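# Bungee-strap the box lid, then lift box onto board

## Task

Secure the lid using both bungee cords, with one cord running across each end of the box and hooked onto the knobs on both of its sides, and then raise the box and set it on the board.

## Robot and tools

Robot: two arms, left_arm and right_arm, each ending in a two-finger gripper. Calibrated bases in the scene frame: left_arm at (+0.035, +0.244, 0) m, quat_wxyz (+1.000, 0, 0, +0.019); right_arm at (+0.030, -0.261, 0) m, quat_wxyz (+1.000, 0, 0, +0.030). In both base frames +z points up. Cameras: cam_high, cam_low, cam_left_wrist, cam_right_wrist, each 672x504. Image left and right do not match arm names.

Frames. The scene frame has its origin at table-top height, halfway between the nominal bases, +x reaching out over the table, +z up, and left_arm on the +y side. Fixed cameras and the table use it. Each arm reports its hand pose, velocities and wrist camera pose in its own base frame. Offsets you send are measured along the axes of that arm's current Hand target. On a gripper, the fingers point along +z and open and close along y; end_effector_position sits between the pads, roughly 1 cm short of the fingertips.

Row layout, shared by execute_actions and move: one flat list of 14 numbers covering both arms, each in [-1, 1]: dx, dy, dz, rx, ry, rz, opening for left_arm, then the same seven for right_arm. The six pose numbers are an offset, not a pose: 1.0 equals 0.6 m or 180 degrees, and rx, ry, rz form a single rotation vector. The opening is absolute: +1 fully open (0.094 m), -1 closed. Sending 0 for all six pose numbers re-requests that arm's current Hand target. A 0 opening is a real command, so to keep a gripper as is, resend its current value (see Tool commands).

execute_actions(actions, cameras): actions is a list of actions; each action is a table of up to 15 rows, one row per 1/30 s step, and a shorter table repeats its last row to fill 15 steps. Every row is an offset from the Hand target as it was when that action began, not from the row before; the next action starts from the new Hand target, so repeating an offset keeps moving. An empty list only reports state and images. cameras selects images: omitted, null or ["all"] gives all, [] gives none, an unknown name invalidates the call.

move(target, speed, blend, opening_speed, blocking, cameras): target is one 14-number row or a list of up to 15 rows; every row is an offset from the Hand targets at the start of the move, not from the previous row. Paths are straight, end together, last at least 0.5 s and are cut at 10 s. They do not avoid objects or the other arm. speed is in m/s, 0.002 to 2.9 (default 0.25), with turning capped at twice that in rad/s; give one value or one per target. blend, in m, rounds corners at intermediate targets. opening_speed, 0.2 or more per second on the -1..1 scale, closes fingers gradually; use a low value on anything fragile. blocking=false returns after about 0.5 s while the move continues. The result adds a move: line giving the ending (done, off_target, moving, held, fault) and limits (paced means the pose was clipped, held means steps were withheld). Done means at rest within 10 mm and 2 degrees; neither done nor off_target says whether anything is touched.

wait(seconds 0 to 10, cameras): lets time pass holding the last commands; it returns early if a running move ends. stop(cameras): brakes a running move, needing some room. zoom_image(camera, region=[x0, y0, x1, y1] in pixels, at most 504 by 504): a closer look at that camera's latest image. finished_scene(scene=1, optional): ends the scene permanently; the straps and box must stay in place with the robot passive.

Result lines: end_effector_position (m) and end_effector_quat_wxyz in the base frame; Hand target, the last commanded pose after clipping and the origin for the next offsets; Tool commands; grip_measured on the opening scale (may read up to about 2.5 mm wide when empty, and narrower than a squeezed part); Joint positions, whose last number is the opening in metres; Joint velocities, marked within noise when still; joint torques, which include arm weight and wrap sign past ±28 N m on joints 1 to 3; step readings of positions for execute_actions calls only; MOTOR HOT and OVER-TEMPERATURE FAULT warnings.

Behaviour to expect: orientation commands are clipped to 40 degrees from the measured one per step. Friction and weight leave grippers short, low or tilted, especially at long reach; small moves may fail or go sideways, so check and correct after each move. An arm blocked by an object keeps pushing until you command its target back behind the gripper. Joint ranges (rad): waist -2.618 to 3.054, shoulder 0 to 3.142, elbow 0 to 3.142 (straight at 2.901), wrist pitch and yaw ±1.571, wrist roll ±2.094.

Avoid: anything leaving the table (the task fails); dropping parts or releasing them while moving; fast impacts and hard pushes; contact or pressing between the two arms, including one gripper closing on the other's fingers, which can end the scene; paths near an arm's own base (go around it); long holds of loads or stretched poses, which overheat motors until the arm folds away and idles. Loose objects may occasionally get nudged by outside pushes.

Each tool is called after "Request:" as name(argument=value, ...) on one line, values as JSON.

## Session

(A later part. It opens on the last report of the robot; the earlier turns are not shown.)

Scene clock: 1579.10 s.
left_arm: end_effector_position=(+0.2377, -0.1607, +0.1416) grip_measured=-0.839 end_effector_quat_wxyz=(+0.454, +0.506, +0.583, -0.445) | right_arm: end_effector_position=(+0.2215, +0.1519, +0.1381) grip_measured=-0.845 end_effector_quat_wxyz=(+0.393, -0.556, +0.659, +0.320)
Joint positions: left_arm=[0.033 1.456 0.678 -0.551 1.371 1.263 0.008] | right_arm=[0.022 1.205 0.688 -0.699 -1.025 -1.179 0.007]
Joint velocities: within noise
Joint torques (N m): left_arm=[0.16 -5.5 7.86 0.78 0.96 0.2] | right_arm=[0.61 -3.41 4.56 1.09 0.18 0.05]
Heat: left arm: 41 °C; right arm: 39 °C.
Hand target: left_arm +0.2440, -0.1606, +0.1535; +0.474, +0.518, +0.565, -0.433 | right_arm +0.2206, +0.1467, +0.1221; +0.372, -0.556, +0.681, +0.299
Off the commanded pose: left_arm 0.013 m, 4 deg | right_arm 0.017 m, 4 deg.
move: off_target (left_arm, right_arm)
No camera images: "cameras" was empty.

Request:
wait(seconds=0.1, cameras=["cam_right_wrist","cam_high"])

Request:
zoom_image(camera="cam_right_wrist", region=[290, 200, 390, 300])

Request:
zoom_image(camera="cam_high", region=[350, 190, 410, 240])

Scene clock: 1580.23 s.
left_arm: end_effector_position=(+0.2377, -0.1607, +0.1416) grip_measured=-0.839 end_effector_quat_wxyz=(+0.454, +0.506, +0.583, -0.445) | right_arm: end_effector_position=(+0.2217, +0.1519, +0.1382) grip_measured=-0.845 end_effector_quat_wxyz=(+0.393, -0.556, +0.659, +0.320)
Joint positions: left_arm=[0.033 1.456 0.678 -0.551 1.371 1.263 0.008] | right_arm=[0.022 1.205 0.688 -0.699 -1.025 -1.179 0.007]
Joint velocities: within noise
Joint torques (N m): left_arm=[0.17 -5.52 7.83 0.77 0.96 0.2] | right_arm=[0.62 -3.41 4.56 1.09 0.18 0.06]
Heat: left arm: 41 °C; right arm: 39 °C.
Hand target: left_arm +0.2440, -0.1606, +0.1535; +0.474, +0.518, +0.565, -0.433 | right_arm +0.2206, +0.1467, +0.1221; +0.372, -0.556, +0.681, +0.299
Tool commands: left_gripper/opening=-1.0 right_gripper/opening=-1.0
Off the commanded pose: left_arm 0.013 m, 4 deg | right_arm 0.017 m, 4 deg.
wait: 0.10 s; at rest from the start
Images, in order (width x height): cam_high 672x504, cam_right_wrist 672x504.

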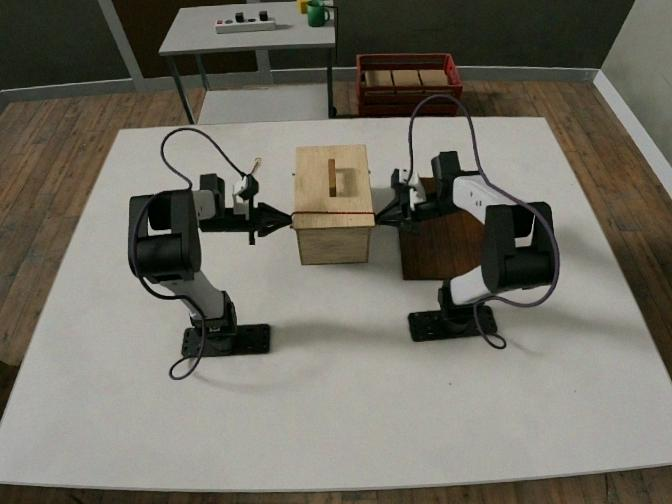

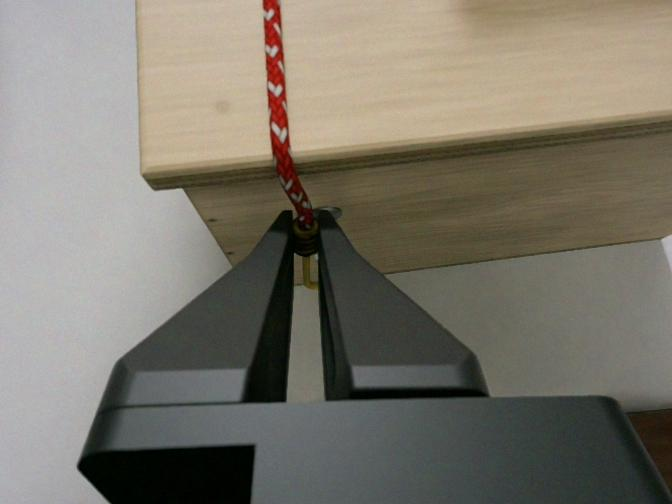

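Scaled by 5.040.

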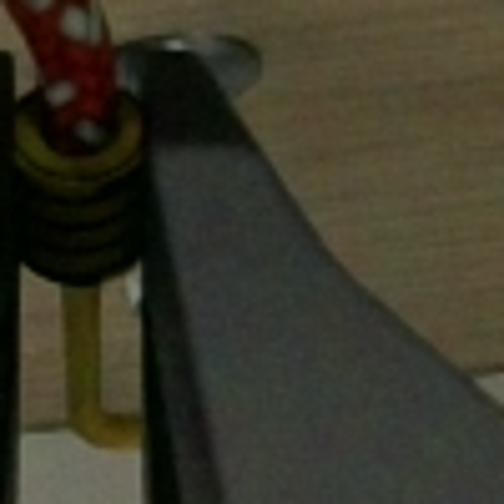

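Scaled by 8.400.

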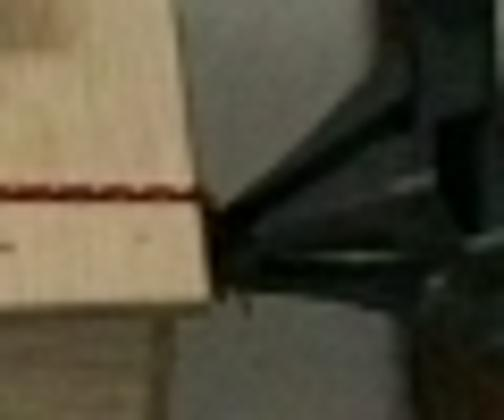

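Request:
zoom_image(camera="cam_right_wrist", region=[295, 240, 335, 295])

Request:
zoom_image(camera="cam_right_wrist", region=[300, 200, 350, 240])

Scaled by 9.164.

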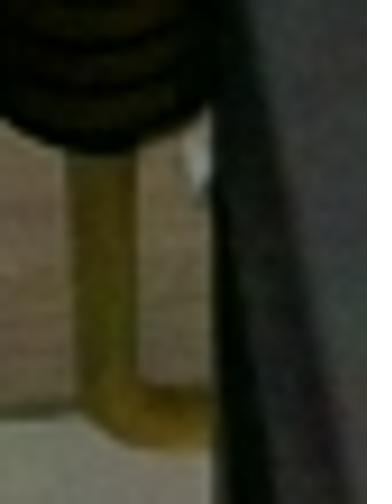

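Scaled by 10.080.

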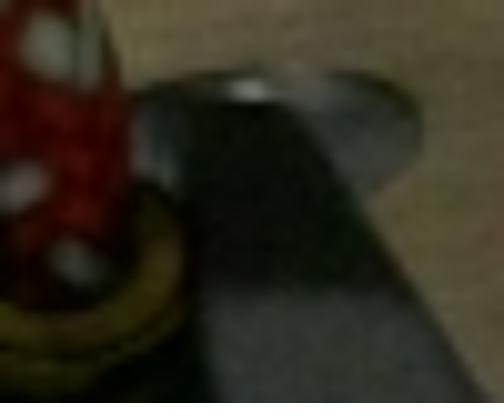

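Request:
move(target=[0,0,0,0,0,0,-1.0,-0.0020,0.0290,-0.0035,0,0,0,-1.0], speed=0.05, cameras=["cam_right_wrist"])

Request:
zoom_image(camera="cam_right_wrist", region=[290, 200, 390, 300])

Scene clock: 1588.73 s.
left_arm: end_effector_position=(+0.2377, -0.1607, +0.1416) grip_measured=-0.839 end_effector_quat_wxyz=(+0.454, +0.506, +0.583, -0.445) | right_arm: end_effector_position=(+0.2098, +0.1535, +0.1408) grip_measured=-0.845 end_effector_quat_wxyz=(+0.400, -0.561, +0.656, +0.307)
Joint positions: left_arm=[0.033 1.456 0.678 -0.551 1.371 1.263 0.008] | right_arm=[0.039 1.115 0.645 -0.69 -1.005 -1.147 0.007]
Joint velocities: within noise
Joint torques (N m): left_arm=[0.18 -5.55 7.86 0.77 0.96 0.2] | right_arm=[0.92 -2.89 4.44 0.9 0.04 0.01]
Heat: left arm: 41 °C; right arm: 39 °C.
Hand target: left_arm +0.2440, -0.1606, +0.1535; +0.474, +0.518, +0.565, -0.433 | right_arm +0.2032, +0.1492, +0.1241; +0.372, -0.556, +0.681, +0.299
Off the commanded pose: left_arm 0.013 m, 4 deg | right_arm 0.018 m, 4 deg.
move: off_target (left_arm, right_arm)
Images, in order (width x height): cam_right_wrist 672x504.

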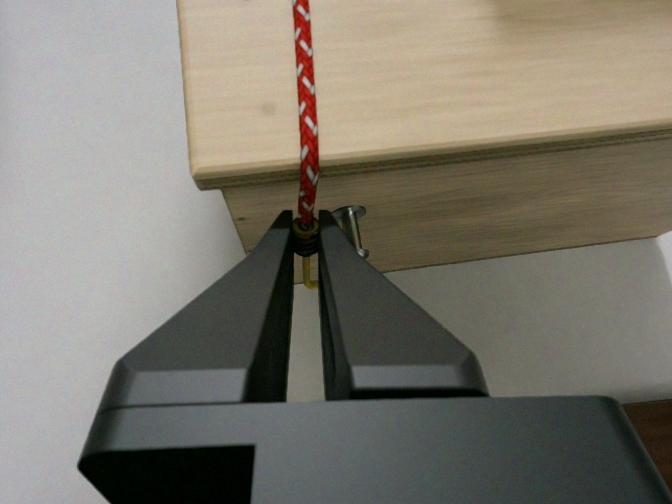

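Scaled by 5.040.

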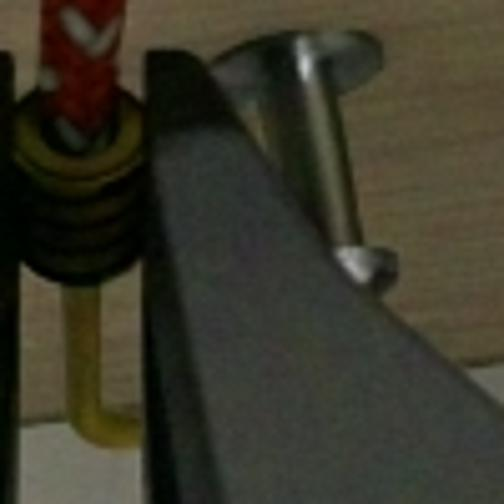

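Request:
move(target=[[0,0,0,0,0,0,-1.0,0.0322,0.0097,0.0122,0,0,0,-1.0],[0,0,0,0,0,0,-1.0,0.0201,0.0079,0.0046,0,0,0,-1.0]], speed=0.05, cameras=["cam_right_wrist"])

Request:
zoom_image(camera="cam_right_wrist", region=[290, 200, 390, 300])

Scene clock: 1594.00 s.
left_arm: end_effector_position=(+0.2377, -0.1607, +0.1416) grip_measured=-0.839 end_effector_quat_wxyz=(+0.454, +0.506, +0.583, -0.445) | right_arm: end_effector_position=(+0.2069, +0.1559, +0.1344) grip_measured=-0.845 end_effector_quat_wxyz=(+0.418, -0.565, +0.642, +0.308)
Joint positions: left_arm=[0.033 1.456 0.678 -0.551 1.371 1.263 0.008] | right_arm=[0.039 1.097 0.584 -0.609 -1.033 -1.147 0.007]
Joint velocities: within noise
Joint torques (N m): left_arm=[0.16 -5.49 7.87 0.78 0.97 0.2] | right_arm=[-0.25 -1.95 5.29 0.39 0.29 -0.12]
Heat: left arm: 41 °C; right arm: 39 °C.
Hand target: left_arm +0.2440, -0.1606, +0.1535; +0.474, +0.518, +0.565, -0.433 | right_arm +0.1977, +0.1460, +0.1124; +0.372, -0.556, +0.681, +0.299
Off the commanded pose: left_arm 0.013 m, 4 deg | right_arm 0.026 m, 7 deg.
move: off_target (left_arm, right_arm)
Images, in order (width x height): cam_right_wrist 672x504.

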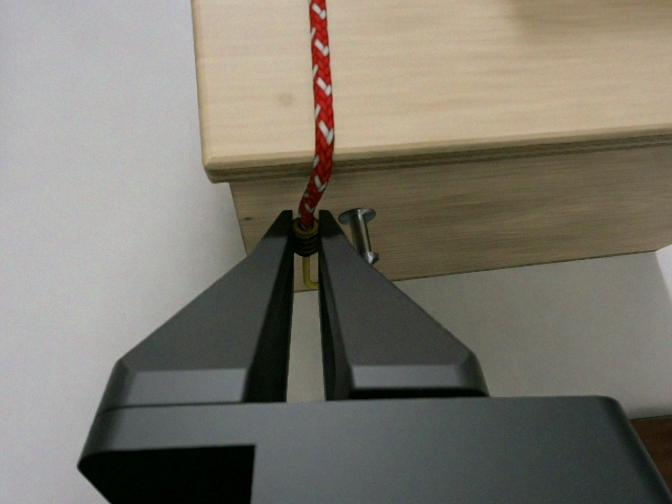

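Scaled by 5.040.

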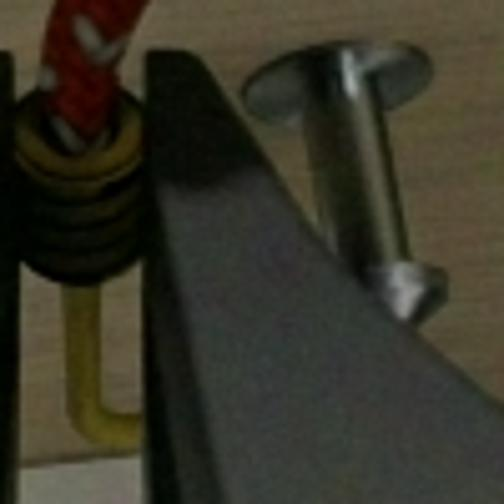

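Request:
move(target=[[0,0,0,0,0,0,-1.0,0.0057,0.0095,0.0010,0,0,0.02,-1.0],[0,0,0,0,0,0,-1.0,-0.0013,0.0110,0.0124,0,0,0.02,-1.0]], speed=0.04, cameras=["cam_right_wrist"])

Request:
zoom_image(camera="cam_right_wrist", region=[290, 200, 390, 300])

Scene clock: 1602.30 s.
left_arm: end_effector_position=(+0.2377, -0.1607, +0.1416) grip_measured=-0.839 end_effector_quat_wxyz=(+0.454, +0.506, +0.583, -0.445) | right_arm: end_effector_position=(+0.2056, +0.1588, +0.1354) grip_measured=-0.845 end_effector_quat_wxyz=(+0.411, -0.545, +0.661, +0.312)
Joint positions: left_arm=[0.033 1.456 0.678 -0.551 1.371 1.263 0.008] | right_arm=[0.064 1.062 0.568 -0.575 -1.007 -1.035 0.007]
Joint velocities: within noise
Joint torques (N m): left_arm=[0.17 -5.5 7.84 0.78 0.97 0.21] | right_arm=[1.37 -1.73 3.69 0.65 0.23 -0.03]
Heat: left arm: 41 °C; right arm: 38 °C.
Hand target: left_arm +0.2440, -0.1606, +0.1535; +0.474, +0.518, +0.565, -0.433 | right_arm +0.1927, +0.1538, +0.1090; +0.362, -0.534, +0.698, +0.311
Off the commanded pose: left_arm 0.013 m, 4 deg | right_arm 0.030 m, 7 deg.
move: off_target (left_arm, right_arm)
Images, in order (width x height): cam_right_wrist 672x504.

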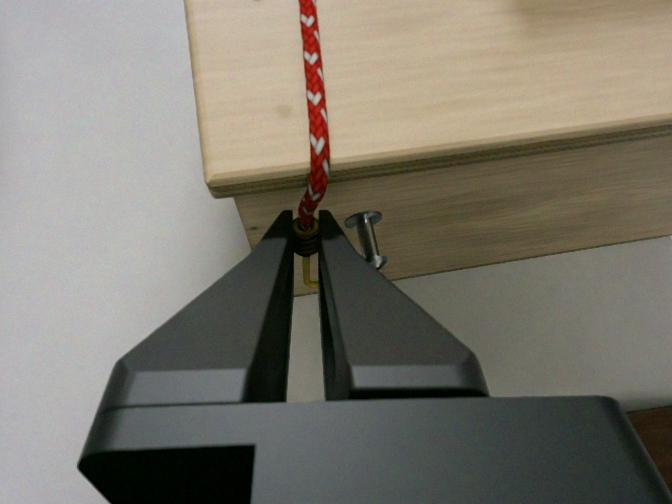

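Scaled by 5.040.

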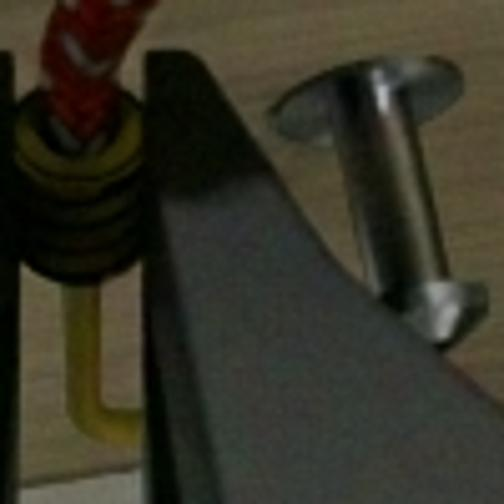

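Request:
move(target=[[0,0,0,0,0,0,-1.0,0.0150,0.0010,0.0144,0,0,0,-1.0],[0,0,0,0,0,0,-1.0,0.0043,0.0018,0.0123,0,0,0,-1.0]], speed=0.04, cameras=["cam_right_wrist"])

Request:
zoom_image(camera="cam_right_wrist", region=[290, 200, 390, 300])

Scene clock: 1606.90 s.
left_arm: end_effector_position=(+0.2377, -0.1607, +0.1416) grip_measured=-0.839 end_effector_quat_wxyz=(+0.454, +0.506, +0.583, -0.445) | right_arm: end_effector_position=(+0.2068, +0.1638, +0.1322) grip_measured=-0.845 end_effector_quat_wxyz=(+0.418, -0.547, +0.656, +0.310)
Joint positions: left_arm=[0.033 1.456 0.678 -0.551 1.371 1.263 0.008] | right_arm=[0.09 1.054 0.536 -0.493 -1 -0.989 0.007]
Joint velocities: within noise
Joint torques (N m): left_arm=[0.18 -5.52 7.86 0.77 0.97 0.2] | right_arm=[1.7 -1.17 3.93 0.6 0.31 0.11]
Heat: left arm: 41 °C; right arm: 38 °C.
Hand target: left_arm +0.2440, -0.1606, +0.1535; +0.474, +0.518, +0.565, -0.433 | right_arm +0.1925, +0.1588, +0.1029; +0.362, -0.534, +0.698, +0.311
Off the commanded pose: left_arm 0.013 m, 4 deg | right_arm 0.033 m, 8 deg.
move: off_target (left_arm, right_arm)
Images, in order (width x height): cam_right_wrist 672x504.

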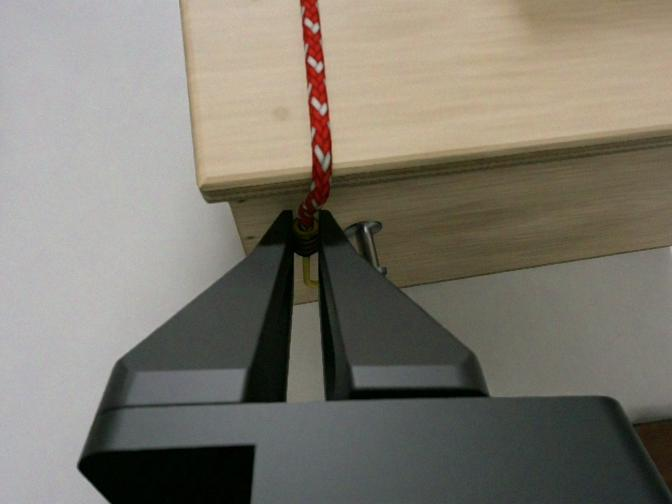

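Scaled by 5.040.

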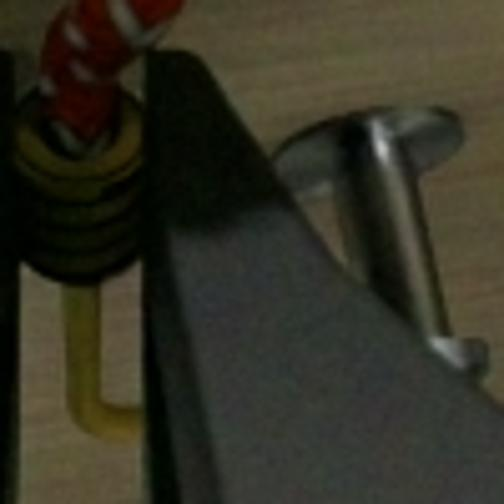

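Request:
move(target=[0,0,0,0,0,0,-1.0,0.0177,0.0002,0.0072,0,0,0,-1.0], speed=0.04, cameras=["cam_right_wrist"])

Request:
zoom_image(camera="cam_right_wrist", region=[290, 200, 390, 300])

Scene clock: 1616.70 s.
left_arm: end_effector_position=(+0.2377, -0.1607, +0.1416) grip_measured=-0.839 end_effector_quat_wxyz=(+0.454, +0.506, +0.583, -0.445) | right_arm: end_effector_position=(+0.2081, +0.1640, +0.1284) grip_measured=-0.845 end_effector_quat_wxyz=(+0.426, -0.550, +0.651, +0.304)
Joint positions: left_arm=[0.033 1.456 0.678 -0.551 1.371 1.263 0.008] | right_arm=[0.09 1.054 0.512 -0.447 -1 -0.989 0.007]
Joint velocities: within noise
Joint torques (N m): left_arm=[0.18 -5.52 7.86 0.78 0.96 0.2] | right_arm=[1.05 0.12 2.84 0.52 0.28 -0.09]
Heat: left arm: 41 °C; right arm: 38 °C.
Hand target: left_arm +0.2440, -0.1606, +0.1535; +0.474, +0.518, +0.565, -0.433 | right_arm +0.1913, +0.1569, +0.0916; +0.362, -0.534, +0.698, +0.311
Off the commanded pose: left_arm 0.013 m, 4 deg | right_arm 0.041 m, 9 deg.
move: off_target (left_arm, right_arm)
Images, in order (width x height): cam_right_wrist 672x504.

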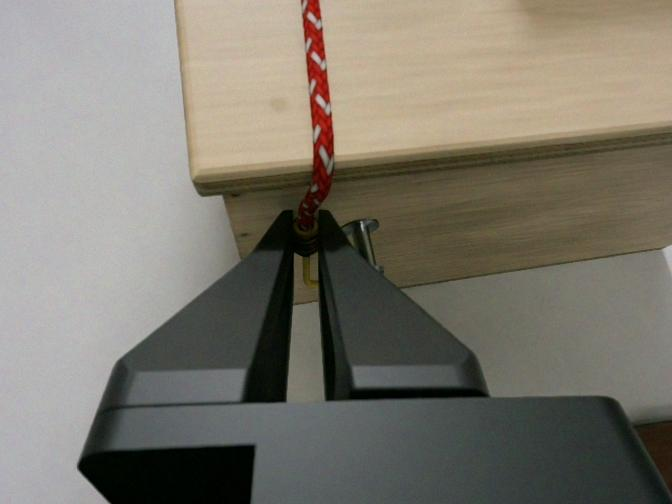

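Scaled by 5.040.

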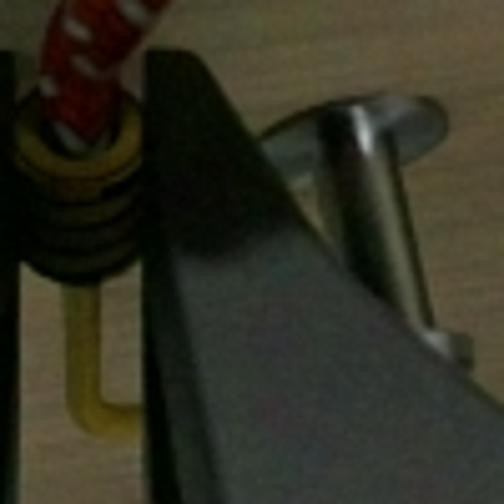

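Request:
move(target=[0,0,0,0,0,0,-1.0,0.0150,0.0002,0.0048,0,0,0.022,-1.0], speed=0.04, cameras=["cam_right_wrist"])

Request:
zoom_image(camera="cam_right_wrist", region=[290, 200, 390, 300])

Scene clock: 1620.77 s.
left_arm: end_effector_position=(+0.2377, -0.1607, +0.1416) grip_measured=-0.839 end_effector_quat_wxyz=(+0.454, +0.506, +0.583, -0.445) | right_arm: end_effector_position=(+0.2081, +0.1641, +0.1248) grip_measured=-0.845 end_effector_quat_wxyz=(+0.427, -0.538, +0.656, +0.312)
Joint positions: left_arm=[0.033 1.456 0.678 -0.551 1.371 1.263 0.008] | right_arm=[0.086 1.054 0.485 -0.404 -1.01 -0.949 0.007]
Joint velocities: within noise
Joint torques (N m): left_arm=[0.17 -5.53 7.83 0.77 0.96 0.21] | right_arm=[0.51 1.2 2.61 0.41 0.32 0.04]
Heat: left arm: 41 °C; right arm: 37 °C.
Hand target: left_arm +0.2440, -0.1606, +0.1535; +0.474, +0.518, +0.565, -0.433 | right_arm +0.1903, +0.1546, +0.0826; +0.351, -0.510, +0.716, +0.323
Off the commanded pose: left_arm 0.013 m, 4 deg | right_arm 0.047 m, 12 deg.
move: off_target (left_arm, right_arm)
Images, in order (width x height): cam_right_wrist 672x504.

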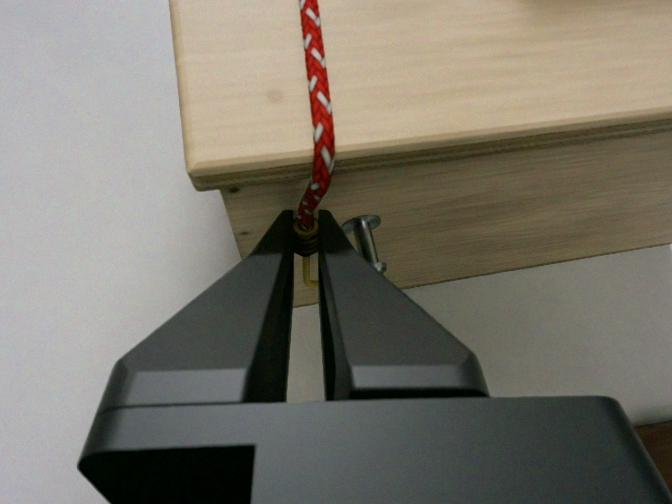

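Scaled by 5.040.

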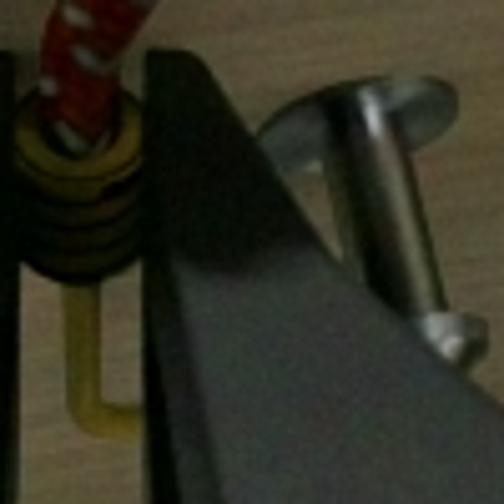

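Request:
zoom_image(camera="cam_right_wrist", region=[180, 140, 340, 240])

Scaled by 3.150.

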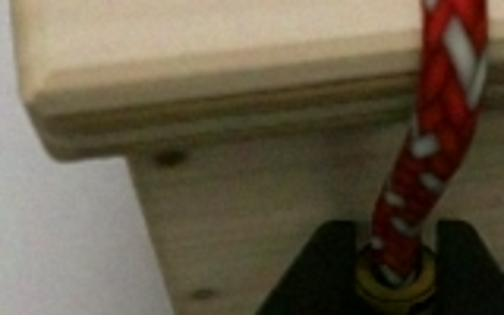

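Request:
wait(seconds=0.1, cameras=["cam_left_wrist","cam_high","cam_low"])

Request:
zoom_image(camera="cam_high", region=[270, 140, 420, 280])

Request:
zoom_image(camera="cam_left_wrist", region=[260, 200, 360, 300])

Scene clock: 1638.00 s.
left_arm: end_effector_position=(+0.2377, -0.1607, +0.1416) grip_measured=-0.839 end_effector_quat_wxyz=(+0.454, +0.506, +0.583, -0.445) | right_arm: end_effector_position=(+0.2081, +0.1640, +0.1248) grip_measured=-0.845 end_effector_quat_wxyz=(+0.427, -0.537, +0.657, +0.312)
Joint positions: left_arm=[0.033 1.456 0.678 -0.551 1.371 1.263 0.008] | right_arm=[0.086 1.054 0.485 -0.404 -1.01 -0.948 0.007]
Joint velocities: within noise
Joint torques (N m): left_arm=[0.16 -5.5 7.84 0.78 0.96 0.2] | right_arm=[0.51 1.18 2.63 0.41 0.33 0.03]
Heat: left arm: 41 °C; right arm: 36 °C.
Hand target: left_arm +0.2440, -0.1606, +0.1535; +0.474, +0.518, +0.565, -0.433 | right_arm +0.1903, +0.1545, +0.0825; +0.351, -0.510, +0.716, +0.323
Tool commands: left_gripper/opening=-1.0 right_gripper/opening=-1.0
Off the commanded pose: left_arm 0.013 m, 4 deg | right_arm 0.047 m, 12 deg.
wait: 0.10 s; at rest from the start
Images, in order (width x height): cam_high 672x504, cam_low 672x504, cam_left_wrist 672x504.

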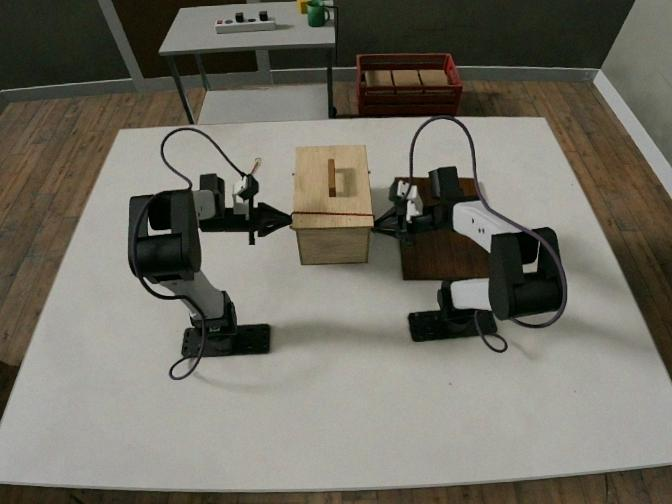

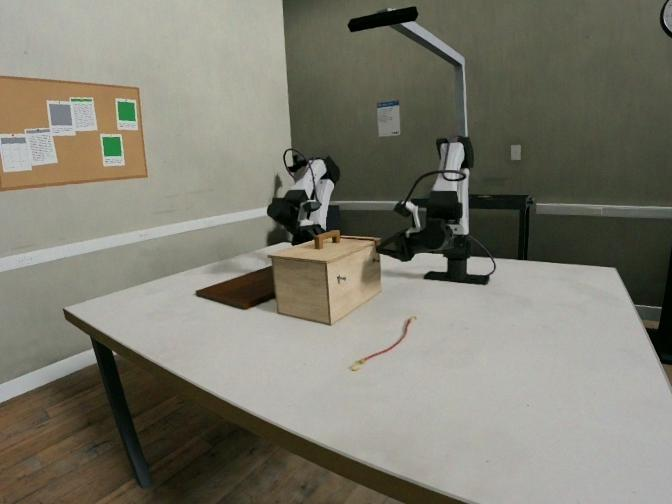

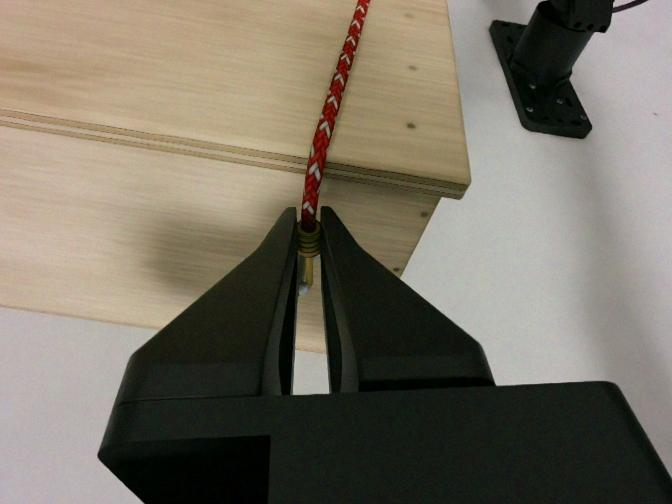

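Scaled by 3.360.

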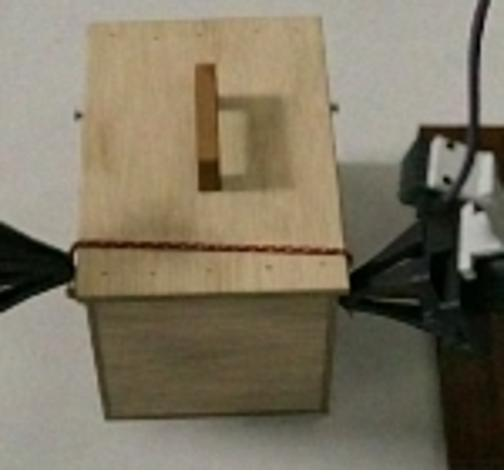

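Scaled by 5.040.

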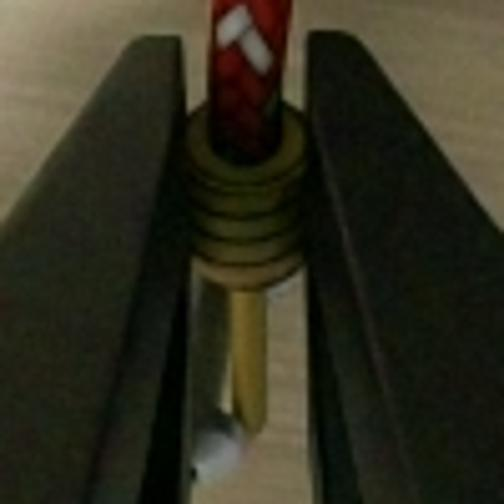

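Request:
wait(seconds=0.1, cameras=["cam_right_wrist"])

Request:
zoom_image(camera="cam_right_wrist", region=[330, 200, 400, 290])

Scene clock: 1642.40 s.
left_arm: end_effector_position=(+0.2377, -0.1607, +0.1416) grip_measured=-0.839 end_effector_quat_wxyz=(+0.454, +0.506, +0.583, -0.445) | right_arm: end_effector_position=(+0.2081, +0.1640, +0.1248) grip_measured=-0.845 end_effector_quat_wxyz=(+0.427, -0.537, +0.657, +0.312)
Joint positions: left_arm=[0.033 1.456 0.678 -0.551 1.371 1.263 0.008] | right_arm=[0.086 1.054 0.485 -0.404 -1.01 -0.948 0.007]
Joint velocities: within noise
Joint torques (N m): left_arm=[0.17 -5.5 7.86 0.77 0.96 0.2] | right_arm=[0.5 1.18 2.63 0.41 0.32 0.03]
Heat: left arm: 41 °C; right arm: 36 °C.
Hand target: left_arm +0.2440, -0.1606, +0.1535; +0.474, +0.518, +0.565, -0.433 | right_arm +0.1903, +0.1545, +0.0825; +0.351, -0.510, +0.716, +0.323
Tool commands: left_gripper/opening=-1.0 right_gripper/opening=-1.0
Off the commanded pose: left_arm 0.013 m, 4 deg | right_arm 0.047 m, 12 deg.
wait: 0.10 s; at rest from the start
Images, in order (width x height): cam_right_wrist 672x504.

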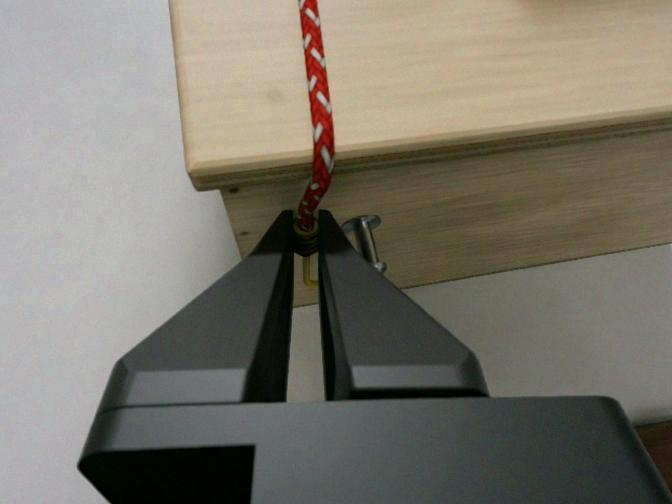

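Scaled by 5.600.

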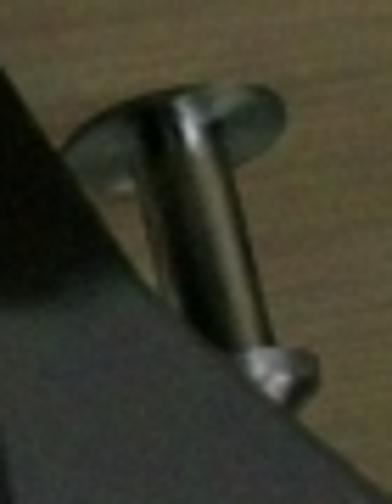

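Request:
move(target=[0,0,0,0,0,0,-1.0,-0.0038,-0.0240,0.0038,0,0,0,-1.0], speed=0.04, cameras=[])

Scene clock: 1646.90 s.
left_arm: end_effector_position=(+0.2377, -0.1607, +0.1416) grip_measured=-0.839 end_effector_quat_wxyz=(+0.454, +0.506, +0.583, -0.445) | right_arm: end_effector_position=(+0.2124, +0.1639, +0.1177) grip_measured=-0.845 end_effector_quat_wxyz=(+0.415, -0.524, +0.662, +0.339)
Joint positions: left_arm=[0.033 1.456 0.678 -0.551 1.371 1.263 0.008] | right_arm=[0.067 1.14 0.498 -0.395 -1.052 -0.957 0.007]
Joint velocities: within noise
Joint torques (N m): left_arm=[0.17 -5.52 7.87 0.78 0.97 0.2] | right_arm=[0.36 0.65 4.67 0.43 0.62 -0.16]
Heat: left arm: 41 °C; right arm: 36 °C.
Hand target: left_arm +0.2440, -0.1606, +0.1536; +0.475, +0.518, +0.565, -0.433 | right_arm +0.2050, +0.1536, +0.0817; +0.351, -0.510, +0.716, +0.323
Off the commanded pose: left_arm 0.013 m, 4 deg | right_arm 0.038 m, 10 deg.
move: off_target (left_arm, right_arm)
No camera images: "cameras" was empty.

Request:
move(target=[0,0,0,0,0,0,-1.0,-0.0125,0.0008,-0.0083,0,0,0,-1.0], speed=0.04, cameras=["cam_right_wrist"])

Request:
zoom_image(camera="cam_right_wrist", region=[290, 200, 390, 300])

Scene clock: 1649.33 s.
left_arm: end_effector_position=(+0.2377, -0.1607, +0.1416) grip_measured=-0.839 end_effector_quat_wxyz=(+0.454, +0.506, +0.583, -0.445) | right_arm: end_effector_position=(+0.2116, +0.1638, +0.1202) grip_measured=-0.845 end_effector_quat_wxyz=(+0.409, -0.522, +0.666, +0.343)
Joint positions: left_arm=[0.033 1.456 0.678 -0.551 1.371 1.263 0.008] | right_arm=[0.067 1.14 0.515 -0.43 -1.052 -0.959 0.007]
Joint velocities: within noise
Joint torques (N m): left_arm=[0.17 -5.52 7.84 0.77 0.96 0.2] | right_arm=[0.34 -0.7 5.6 0.39 0.61 -0.14]
Heat: left arm: 41 °C; right arm: 36 °C.
Hand target: left_arm +0.2440, -0.1606, +0.1536; +0.475, +0.518, +0.565, -0.433 | right_arm +0.2054, +0.1535, +0.0908; +0.351, -0.510, +0.716, +0.323
Off the commanded pose: left_arm 0.013 m, 4 deg | right_arm 0.032 m, 9 deg.
move: off_target (left_arm, right_arm)
Images, in order (width x height): cam_right_wrist 672x504.

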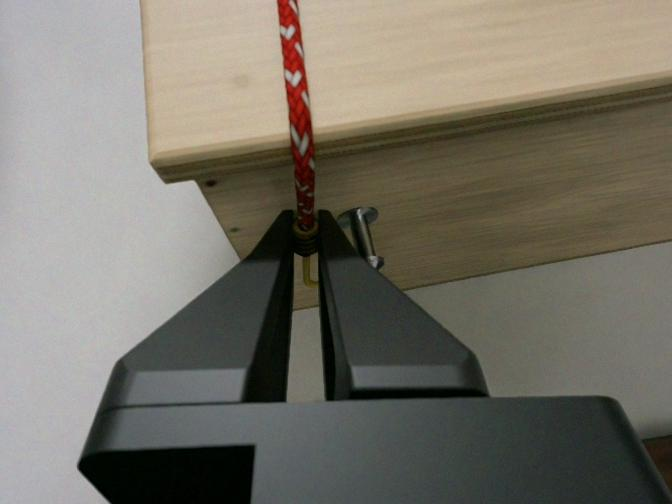

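Scaled by 5.040.

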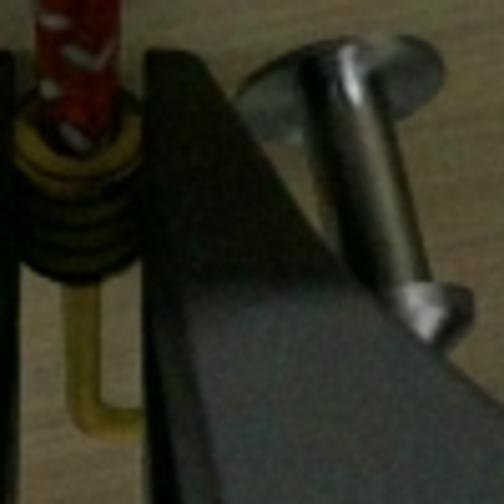

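Request:
move(target=[0,0,0,0,0,0,-1.0,-0.0115,0.0014,0.0003,0,0,0,-1.0], speed=0.04, cameras=[])

Scene clock: 1654.93 s.
left_arm: end_effector_position=(+0.2377, -0.1607, +0.1416) grip_measured=-0.839 end_effector_quat_wxyz=(+0.454, +0.506, +0.583, -0.445) | right_arm: end_effector_position=(+0.2124, +0.1638, +0.1212) grip_measured=-0.845 end_effector_quat_wxyz=(+0.405, -0.522, +0.670, +0.339)
Joint positions: left_arm=[0.033 1.456 0.678 -0.551 1.371 1.263 0.008] | right_arm=[0.073 1.136 0.525 -0.443 -1.036 -0.951 0.007]
Joint velocities: within noise
Joint torques (N m): left_arm=[0.14 -5.5 7.83 0.77 0.97 0.21] | right_arm=[1.42 -1.28 6.01 0.54 0.59 0.08]
Heat: left arm: 41 °C; right arm: 36 °C.
Hand target: left_arm +0.2440, -0.1606, +0.1536; +0.475, +0.518, +0.565, -0.433 | right_arm +0.2062, +0.1574, +0.0965; +0.351, -0.510, +0.716, +0.323
Off the commanded pose: left_arm 0.013 m, 4 deg | right_arm 0.026 m, 8 deg.
move: off_target (left_arm, right_arm)
No camera images: "cameras" was empty.

Request:
move(target=[0,0,0,0,0,0,-1.0,-0.0030,-0.0192,0.0029,0,0,0,-1.0], speed=0.04, cameras=["cam_right_wrist"])

Request:
zoom_image(camera="cam_right_wrist", region=[290, 200, 390, 300])

Scene clock: 1659.10 s.
left_arm: end_effector_position=(+0.2377, -0.1607, +0.1416) grip_measured=-0.839 end_effector_quat_wxyz=(+0.454, +0.506, +0.583, -0.445) | right_arm: end_effector_position=(+0.2177, +0.1641, +0.1208) grip_measured=-0.845 end_effector_quat_wxyz=(+0.394, -0.517, +0.677, +0.346)
Joint positions: left_arm=[0.033 1.456 0.678 -0.551 1.371 1.263 0.008] | right_arm=[0.073 1.179 0.558 -0.462 -1.035 -0.95 0.007]
Joint velocities: within noise
Joint torques (N m): left_arm=[0.17 -5.53 7.84 0.77 0.97 0.2] | right_arm=[0.58 0.24 6.06 0.74 0.49 -0.11]
Heat: left arm: 41 °C; right arm: 37 °C.
Hand target: left_arm +0.2440, -0.1606, +0.1535; +0.474, +0.518, +0.565, -0.434 | right_arm +0.2179, +0.1565, +0.0958; +0.351, -0.510, +0.716, +0.323
Off the commanded pose: left_arm 0.013 m, 4 deg | right_arm 0.026 m, 7 deg.
move: off_target (left_arm, right_arm)
Images, in order (width x height): cam_right_wrist 672x504.

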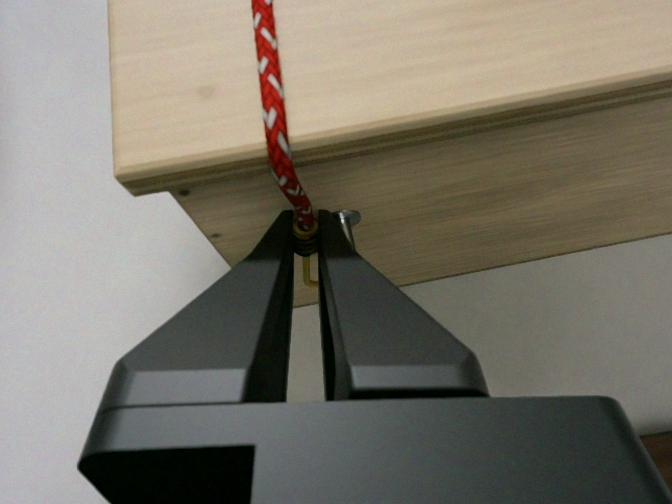

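Scaled by 5.040.

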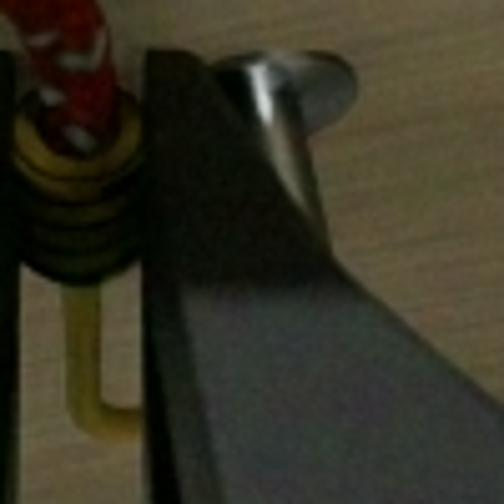

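Request:
wait(seconds=0.1)

Scene clock: 1666.33 s.
left_arm: end_effector_position=(+0.2377, -0.1607, +0.1416) grip_measured=-0.839 end_effector_quat_wxyz=(+0.454, +0.506, +0.583, -0.445) | right_arm: end_effector_position=(+0.2178, +0.1641, +0.1208) grip_measured=-0.845 end_effector_quat_wxyz=(+0.394, -0.517, +0.677, +0.346)
Joint positions: left_arm=[0.033 1.456 0.678 -0.551 1.371 1.263 0.008] | right_arm=[0.073 1.179 0.558 -0.462 -1.035 -0.95 0.007]
Joint velocities: within noise
Joint torques (N m): left_arm=[0.16 -5.52 7.84 0.77 0.97 0.2] | right_arm=[0.57 0.17 6.16 0.78 0.49 -0.11]
Heat: left arm: 41 °C; right arm: 37 °C.
Hand target: left_arm +0.2440, -0.1606, +0.1535; +0.474, +0.518, +0.565, -0.434 | right_arm +0.2180, +0.1565, +0.0958; +0.351, -0.510, +0.716, +0.323
Tool commands: left_gripper/opening=-1.0 right_gripper/opening=-1.0
Off the commanded pose: left_arm 0.013 m, 4 deg | right_arm 0.026 m, 7 deg.
wait: 0.10 s; at rest from the start

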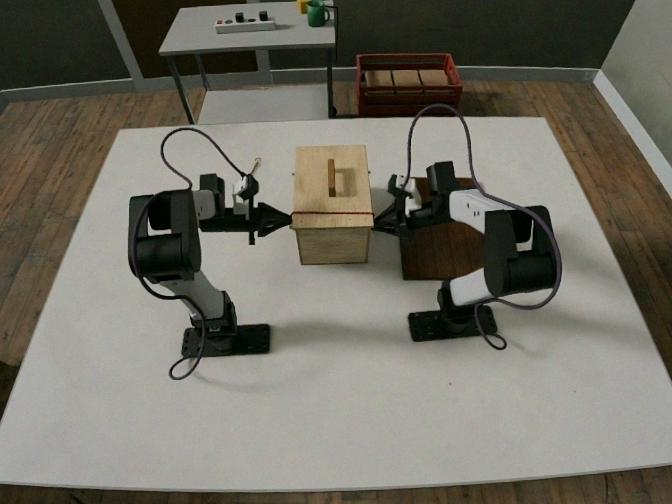

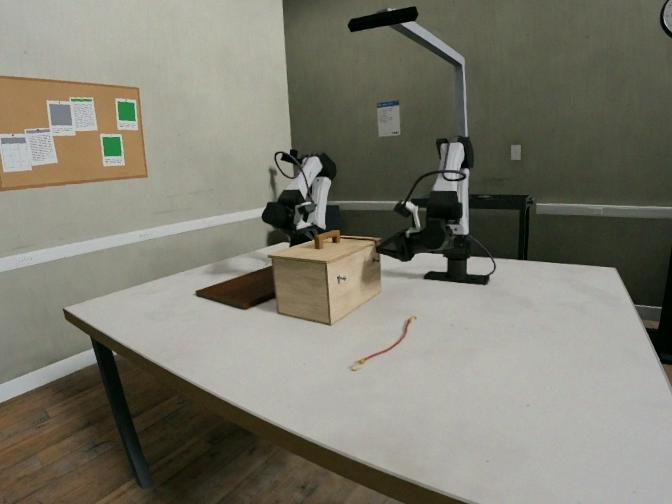

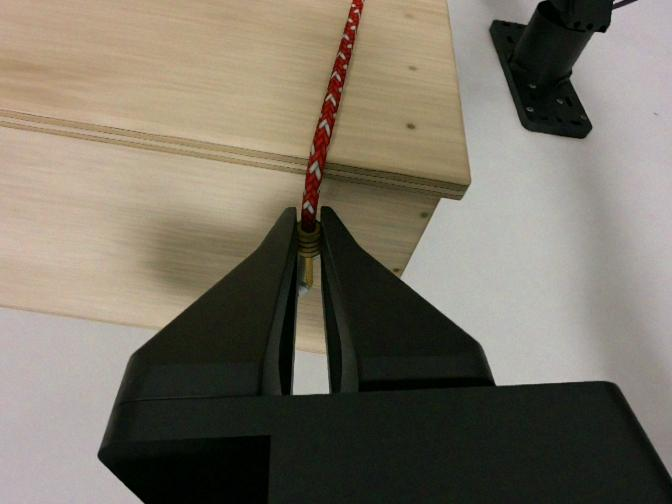

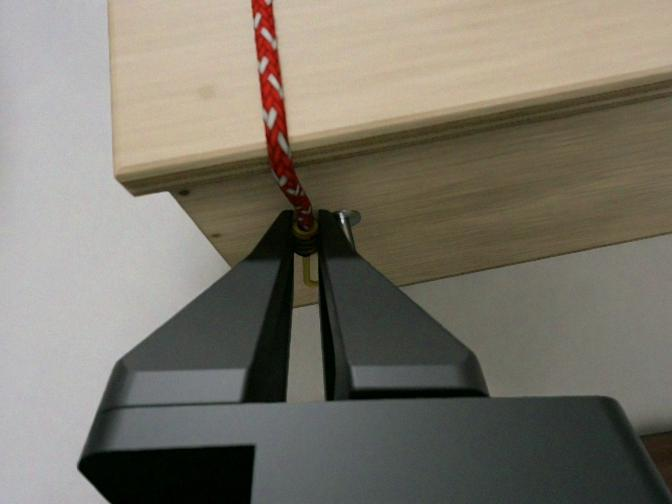

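Request:
zoom_image(camera="cam_right_wrist", region=[260, 180, 400, 320])

Request:
zoom_image(camera="cam_left_wrist", region=[260, 200, 360, 300])

Scaled by 3.600.

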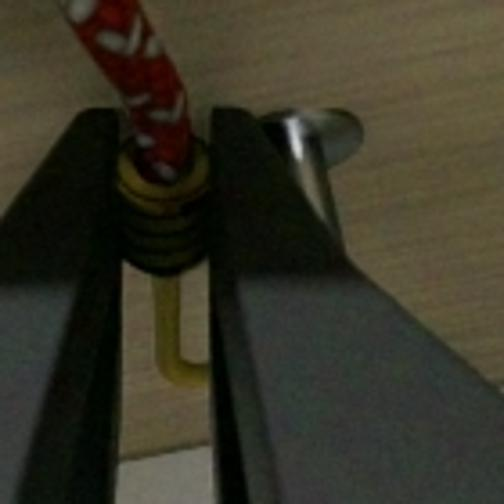

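Scaled by 5.040.

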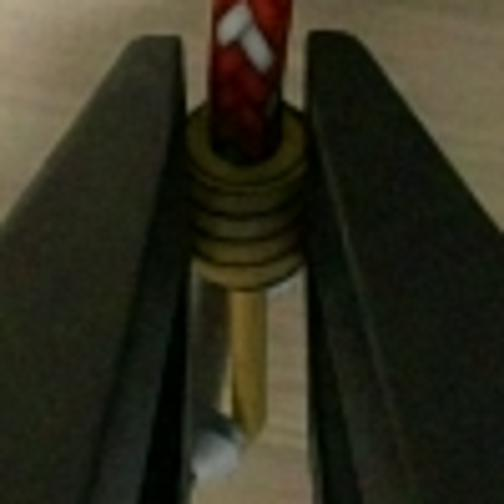

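Request:
zoom_image(camera="cam_right_wrist", region=[315, 195, 375, 255])

Request:
zoom_image(camera="cam_high", region=[360, 200, 400, 240])

Scaled by 8.400.

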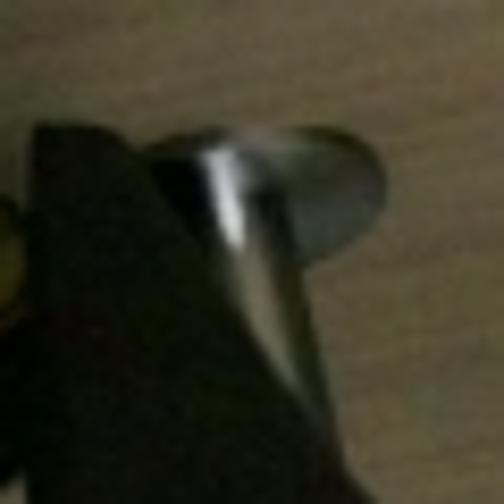

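Scaled by 12.600.

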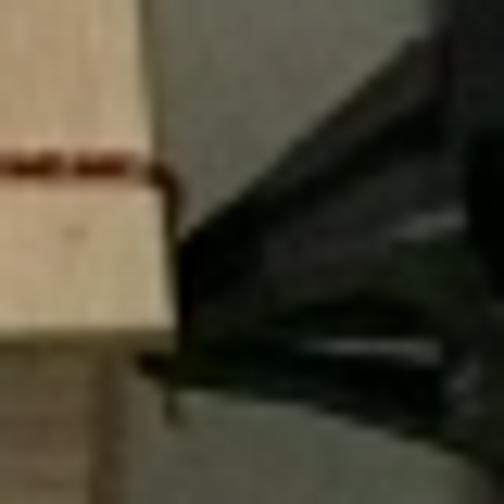

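Request:
move(target=[0,0,0,0,0,0,-1.0,-0.00467,-0.01914,0.00347,0,0,0,-1.0], speed=0.03, cameras=["cam_right_wrist"])

Scene clock: 1687.60 s.
left_arm: end_effector_position=(+0.2382, -0.1607, +0.1416) grip_measured=-0.839 end_effector_quat_wxyz=(+0.455, +0.507, +0.583, -0.443) | right_arm: end_effector_position=(+0.2192, +0.1664, +0.1205) grip_measured=-0.845 end_effector_quat_wxyz=(+0.378, -0.508, +0.680, +0.370)
Joint positions: left_arm=[0.033 1.456 0.678 -0.547 1.37 1.263 0.008] | right_arm=[0.071 1.235 0.59 -0.495 -1.065 -0.955 0.007]
Joint velocities: within noise
Joint torques (N m): left_arm=[0.18 -5.53 7.83 0.75 0.97 0.19] | right_arm=[-0.09 -0.06 6.69 1.1 0.74 -0.22]
Heat: left arm: 41 °C; right arm: 38 °C.
Hand target: left_arm +0.2440, -0.1606, +0.1536; +0.474, +0.518, +0.565, -0.434 | right_arm +0.2300, +0.1565, +0.0958; +0.351, -0.510, +0.716, +0.323
Off the commanded pose: left_arm 0.013 m, 3 deg | right_arm 0.029 m, 7 deg.
move: off_target (left_arm, right_arm)
Images, in order (width x height): cam_right_wrist 672x504.

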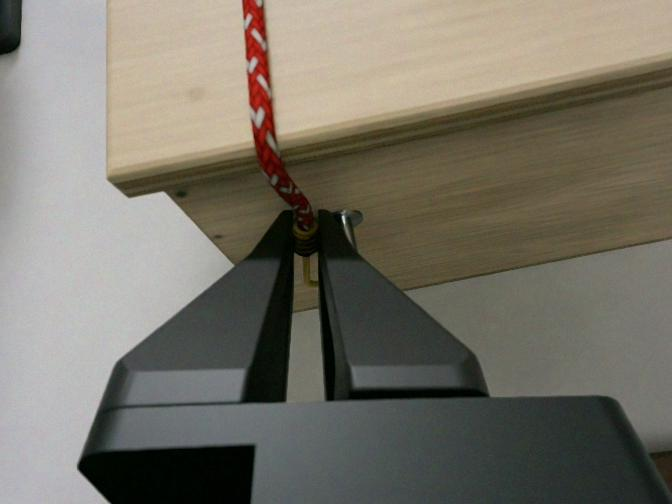

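Request:
move(target=[0,0,0,0,0,0,-1.0,-0.0052,0.0138,-0.0078,0,0,0,-1.0], speed=0.03, cameras=[])

Scene clock: 1697.40 s.
left_arm: end_effector_position=(+0.2382, -0.1607, +0.1415) grip_measured=-0.839 end_effector_quat_wxyz=(+0.455, +0.507, +0.583, -0.443) | right_arm: end_effector_position=(+0.2199, +0.1650, +0.1228) grip_measured=-0.845 end_effector_quat_wxyz=(+0.384, -0.512, +0.679, +0.360)
Joint positions: left_arm=[0.033 1.456 0.678 -0.547 1.37 1.263 0.008] | right_arm=[0.07 1.216 0.59 -0.498 -1.053 -0.96 0.007]
Joint velocities: within noise
Joint torques (N m): left_arm=[0.17 -5.53 7.83 0.74 0.98 0.19] | right_arm=[0.59 -2.48 6.08 0.85 0.64 -0.05]
Heat: left arm: 41 °C; right arm: 38 °C.
Hand target: left_arm +0.2440, -0.1606, +0.1535; +0.474, +0.518, +0.565, -0.433 | right_arm +0.2219, +0.1565, +0.1019; +0.351, -0.510, +0.716, +0.323
Off the commanded pose: left_arm 0.013 m, 3 deg | right_arm 0.023 m, 7 deg.
move: off_target (left_arm, right_arm)
No camera images: "cameras" was empty.

Request:
move(target=[0,0,0,0,0,0,-1.0,-0.00467,-0.01914,0.00347,0,0,0,-1.0], speed=0.03, cameras=["cam_right_wrist"])

Scene clock: 1699.57 s.
left_arm: end_effector_position=(+0.2382, -0.1607, +0.1415) grip_measured=-0.839 end_effector_quat_wxyz=(+0.455, +0.507, +0.583, -0.443) | right_arm: end_effector_position=(+0.2214, +0.1658, +0.1234) grip_measured=-0.845 end_effector_quat_wxyz=(+0.373, -0.506, +0.684, +0.371)
Joint positions: left_arm=[0.033 1.456 0.678 -0.547 1.37 1.263 0.008] | right_arm=[0.07 1.245 0.616 -0.529 -1.06 -0.96 0.007]
Joint velocities: within noise
Joint torques (N m): left_arm=[0.14 -5.52 7.83 0.75 0.97 0.19] | right_arm=[-0.02 -0.29 7.1 1.18 0.67 -0.15]
Heat: left arm: 41 °C; right arm: 38 °C.
Hand target: left_arm +0.2440, -0.1606, +0.1535; +0.474, +0.518, +0.565, -0.433 | right_arm +0.2339, +0.1565, +0.1018; +0.351, -0.510, +0.716, +0.323
Off the commanded pose: left_arm 0.013 m, 3 deg | right_arm 0.027 m, 7 deg.
move: off_target (left_arm, right_arm)
Images, in order (width x height): cam_right_wrist 672x504.

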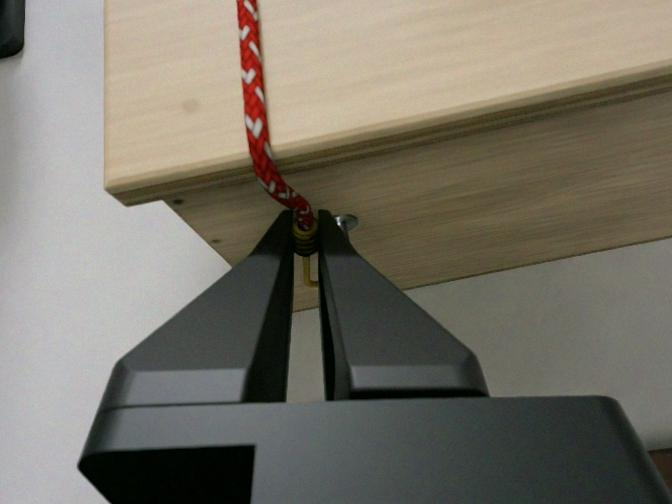

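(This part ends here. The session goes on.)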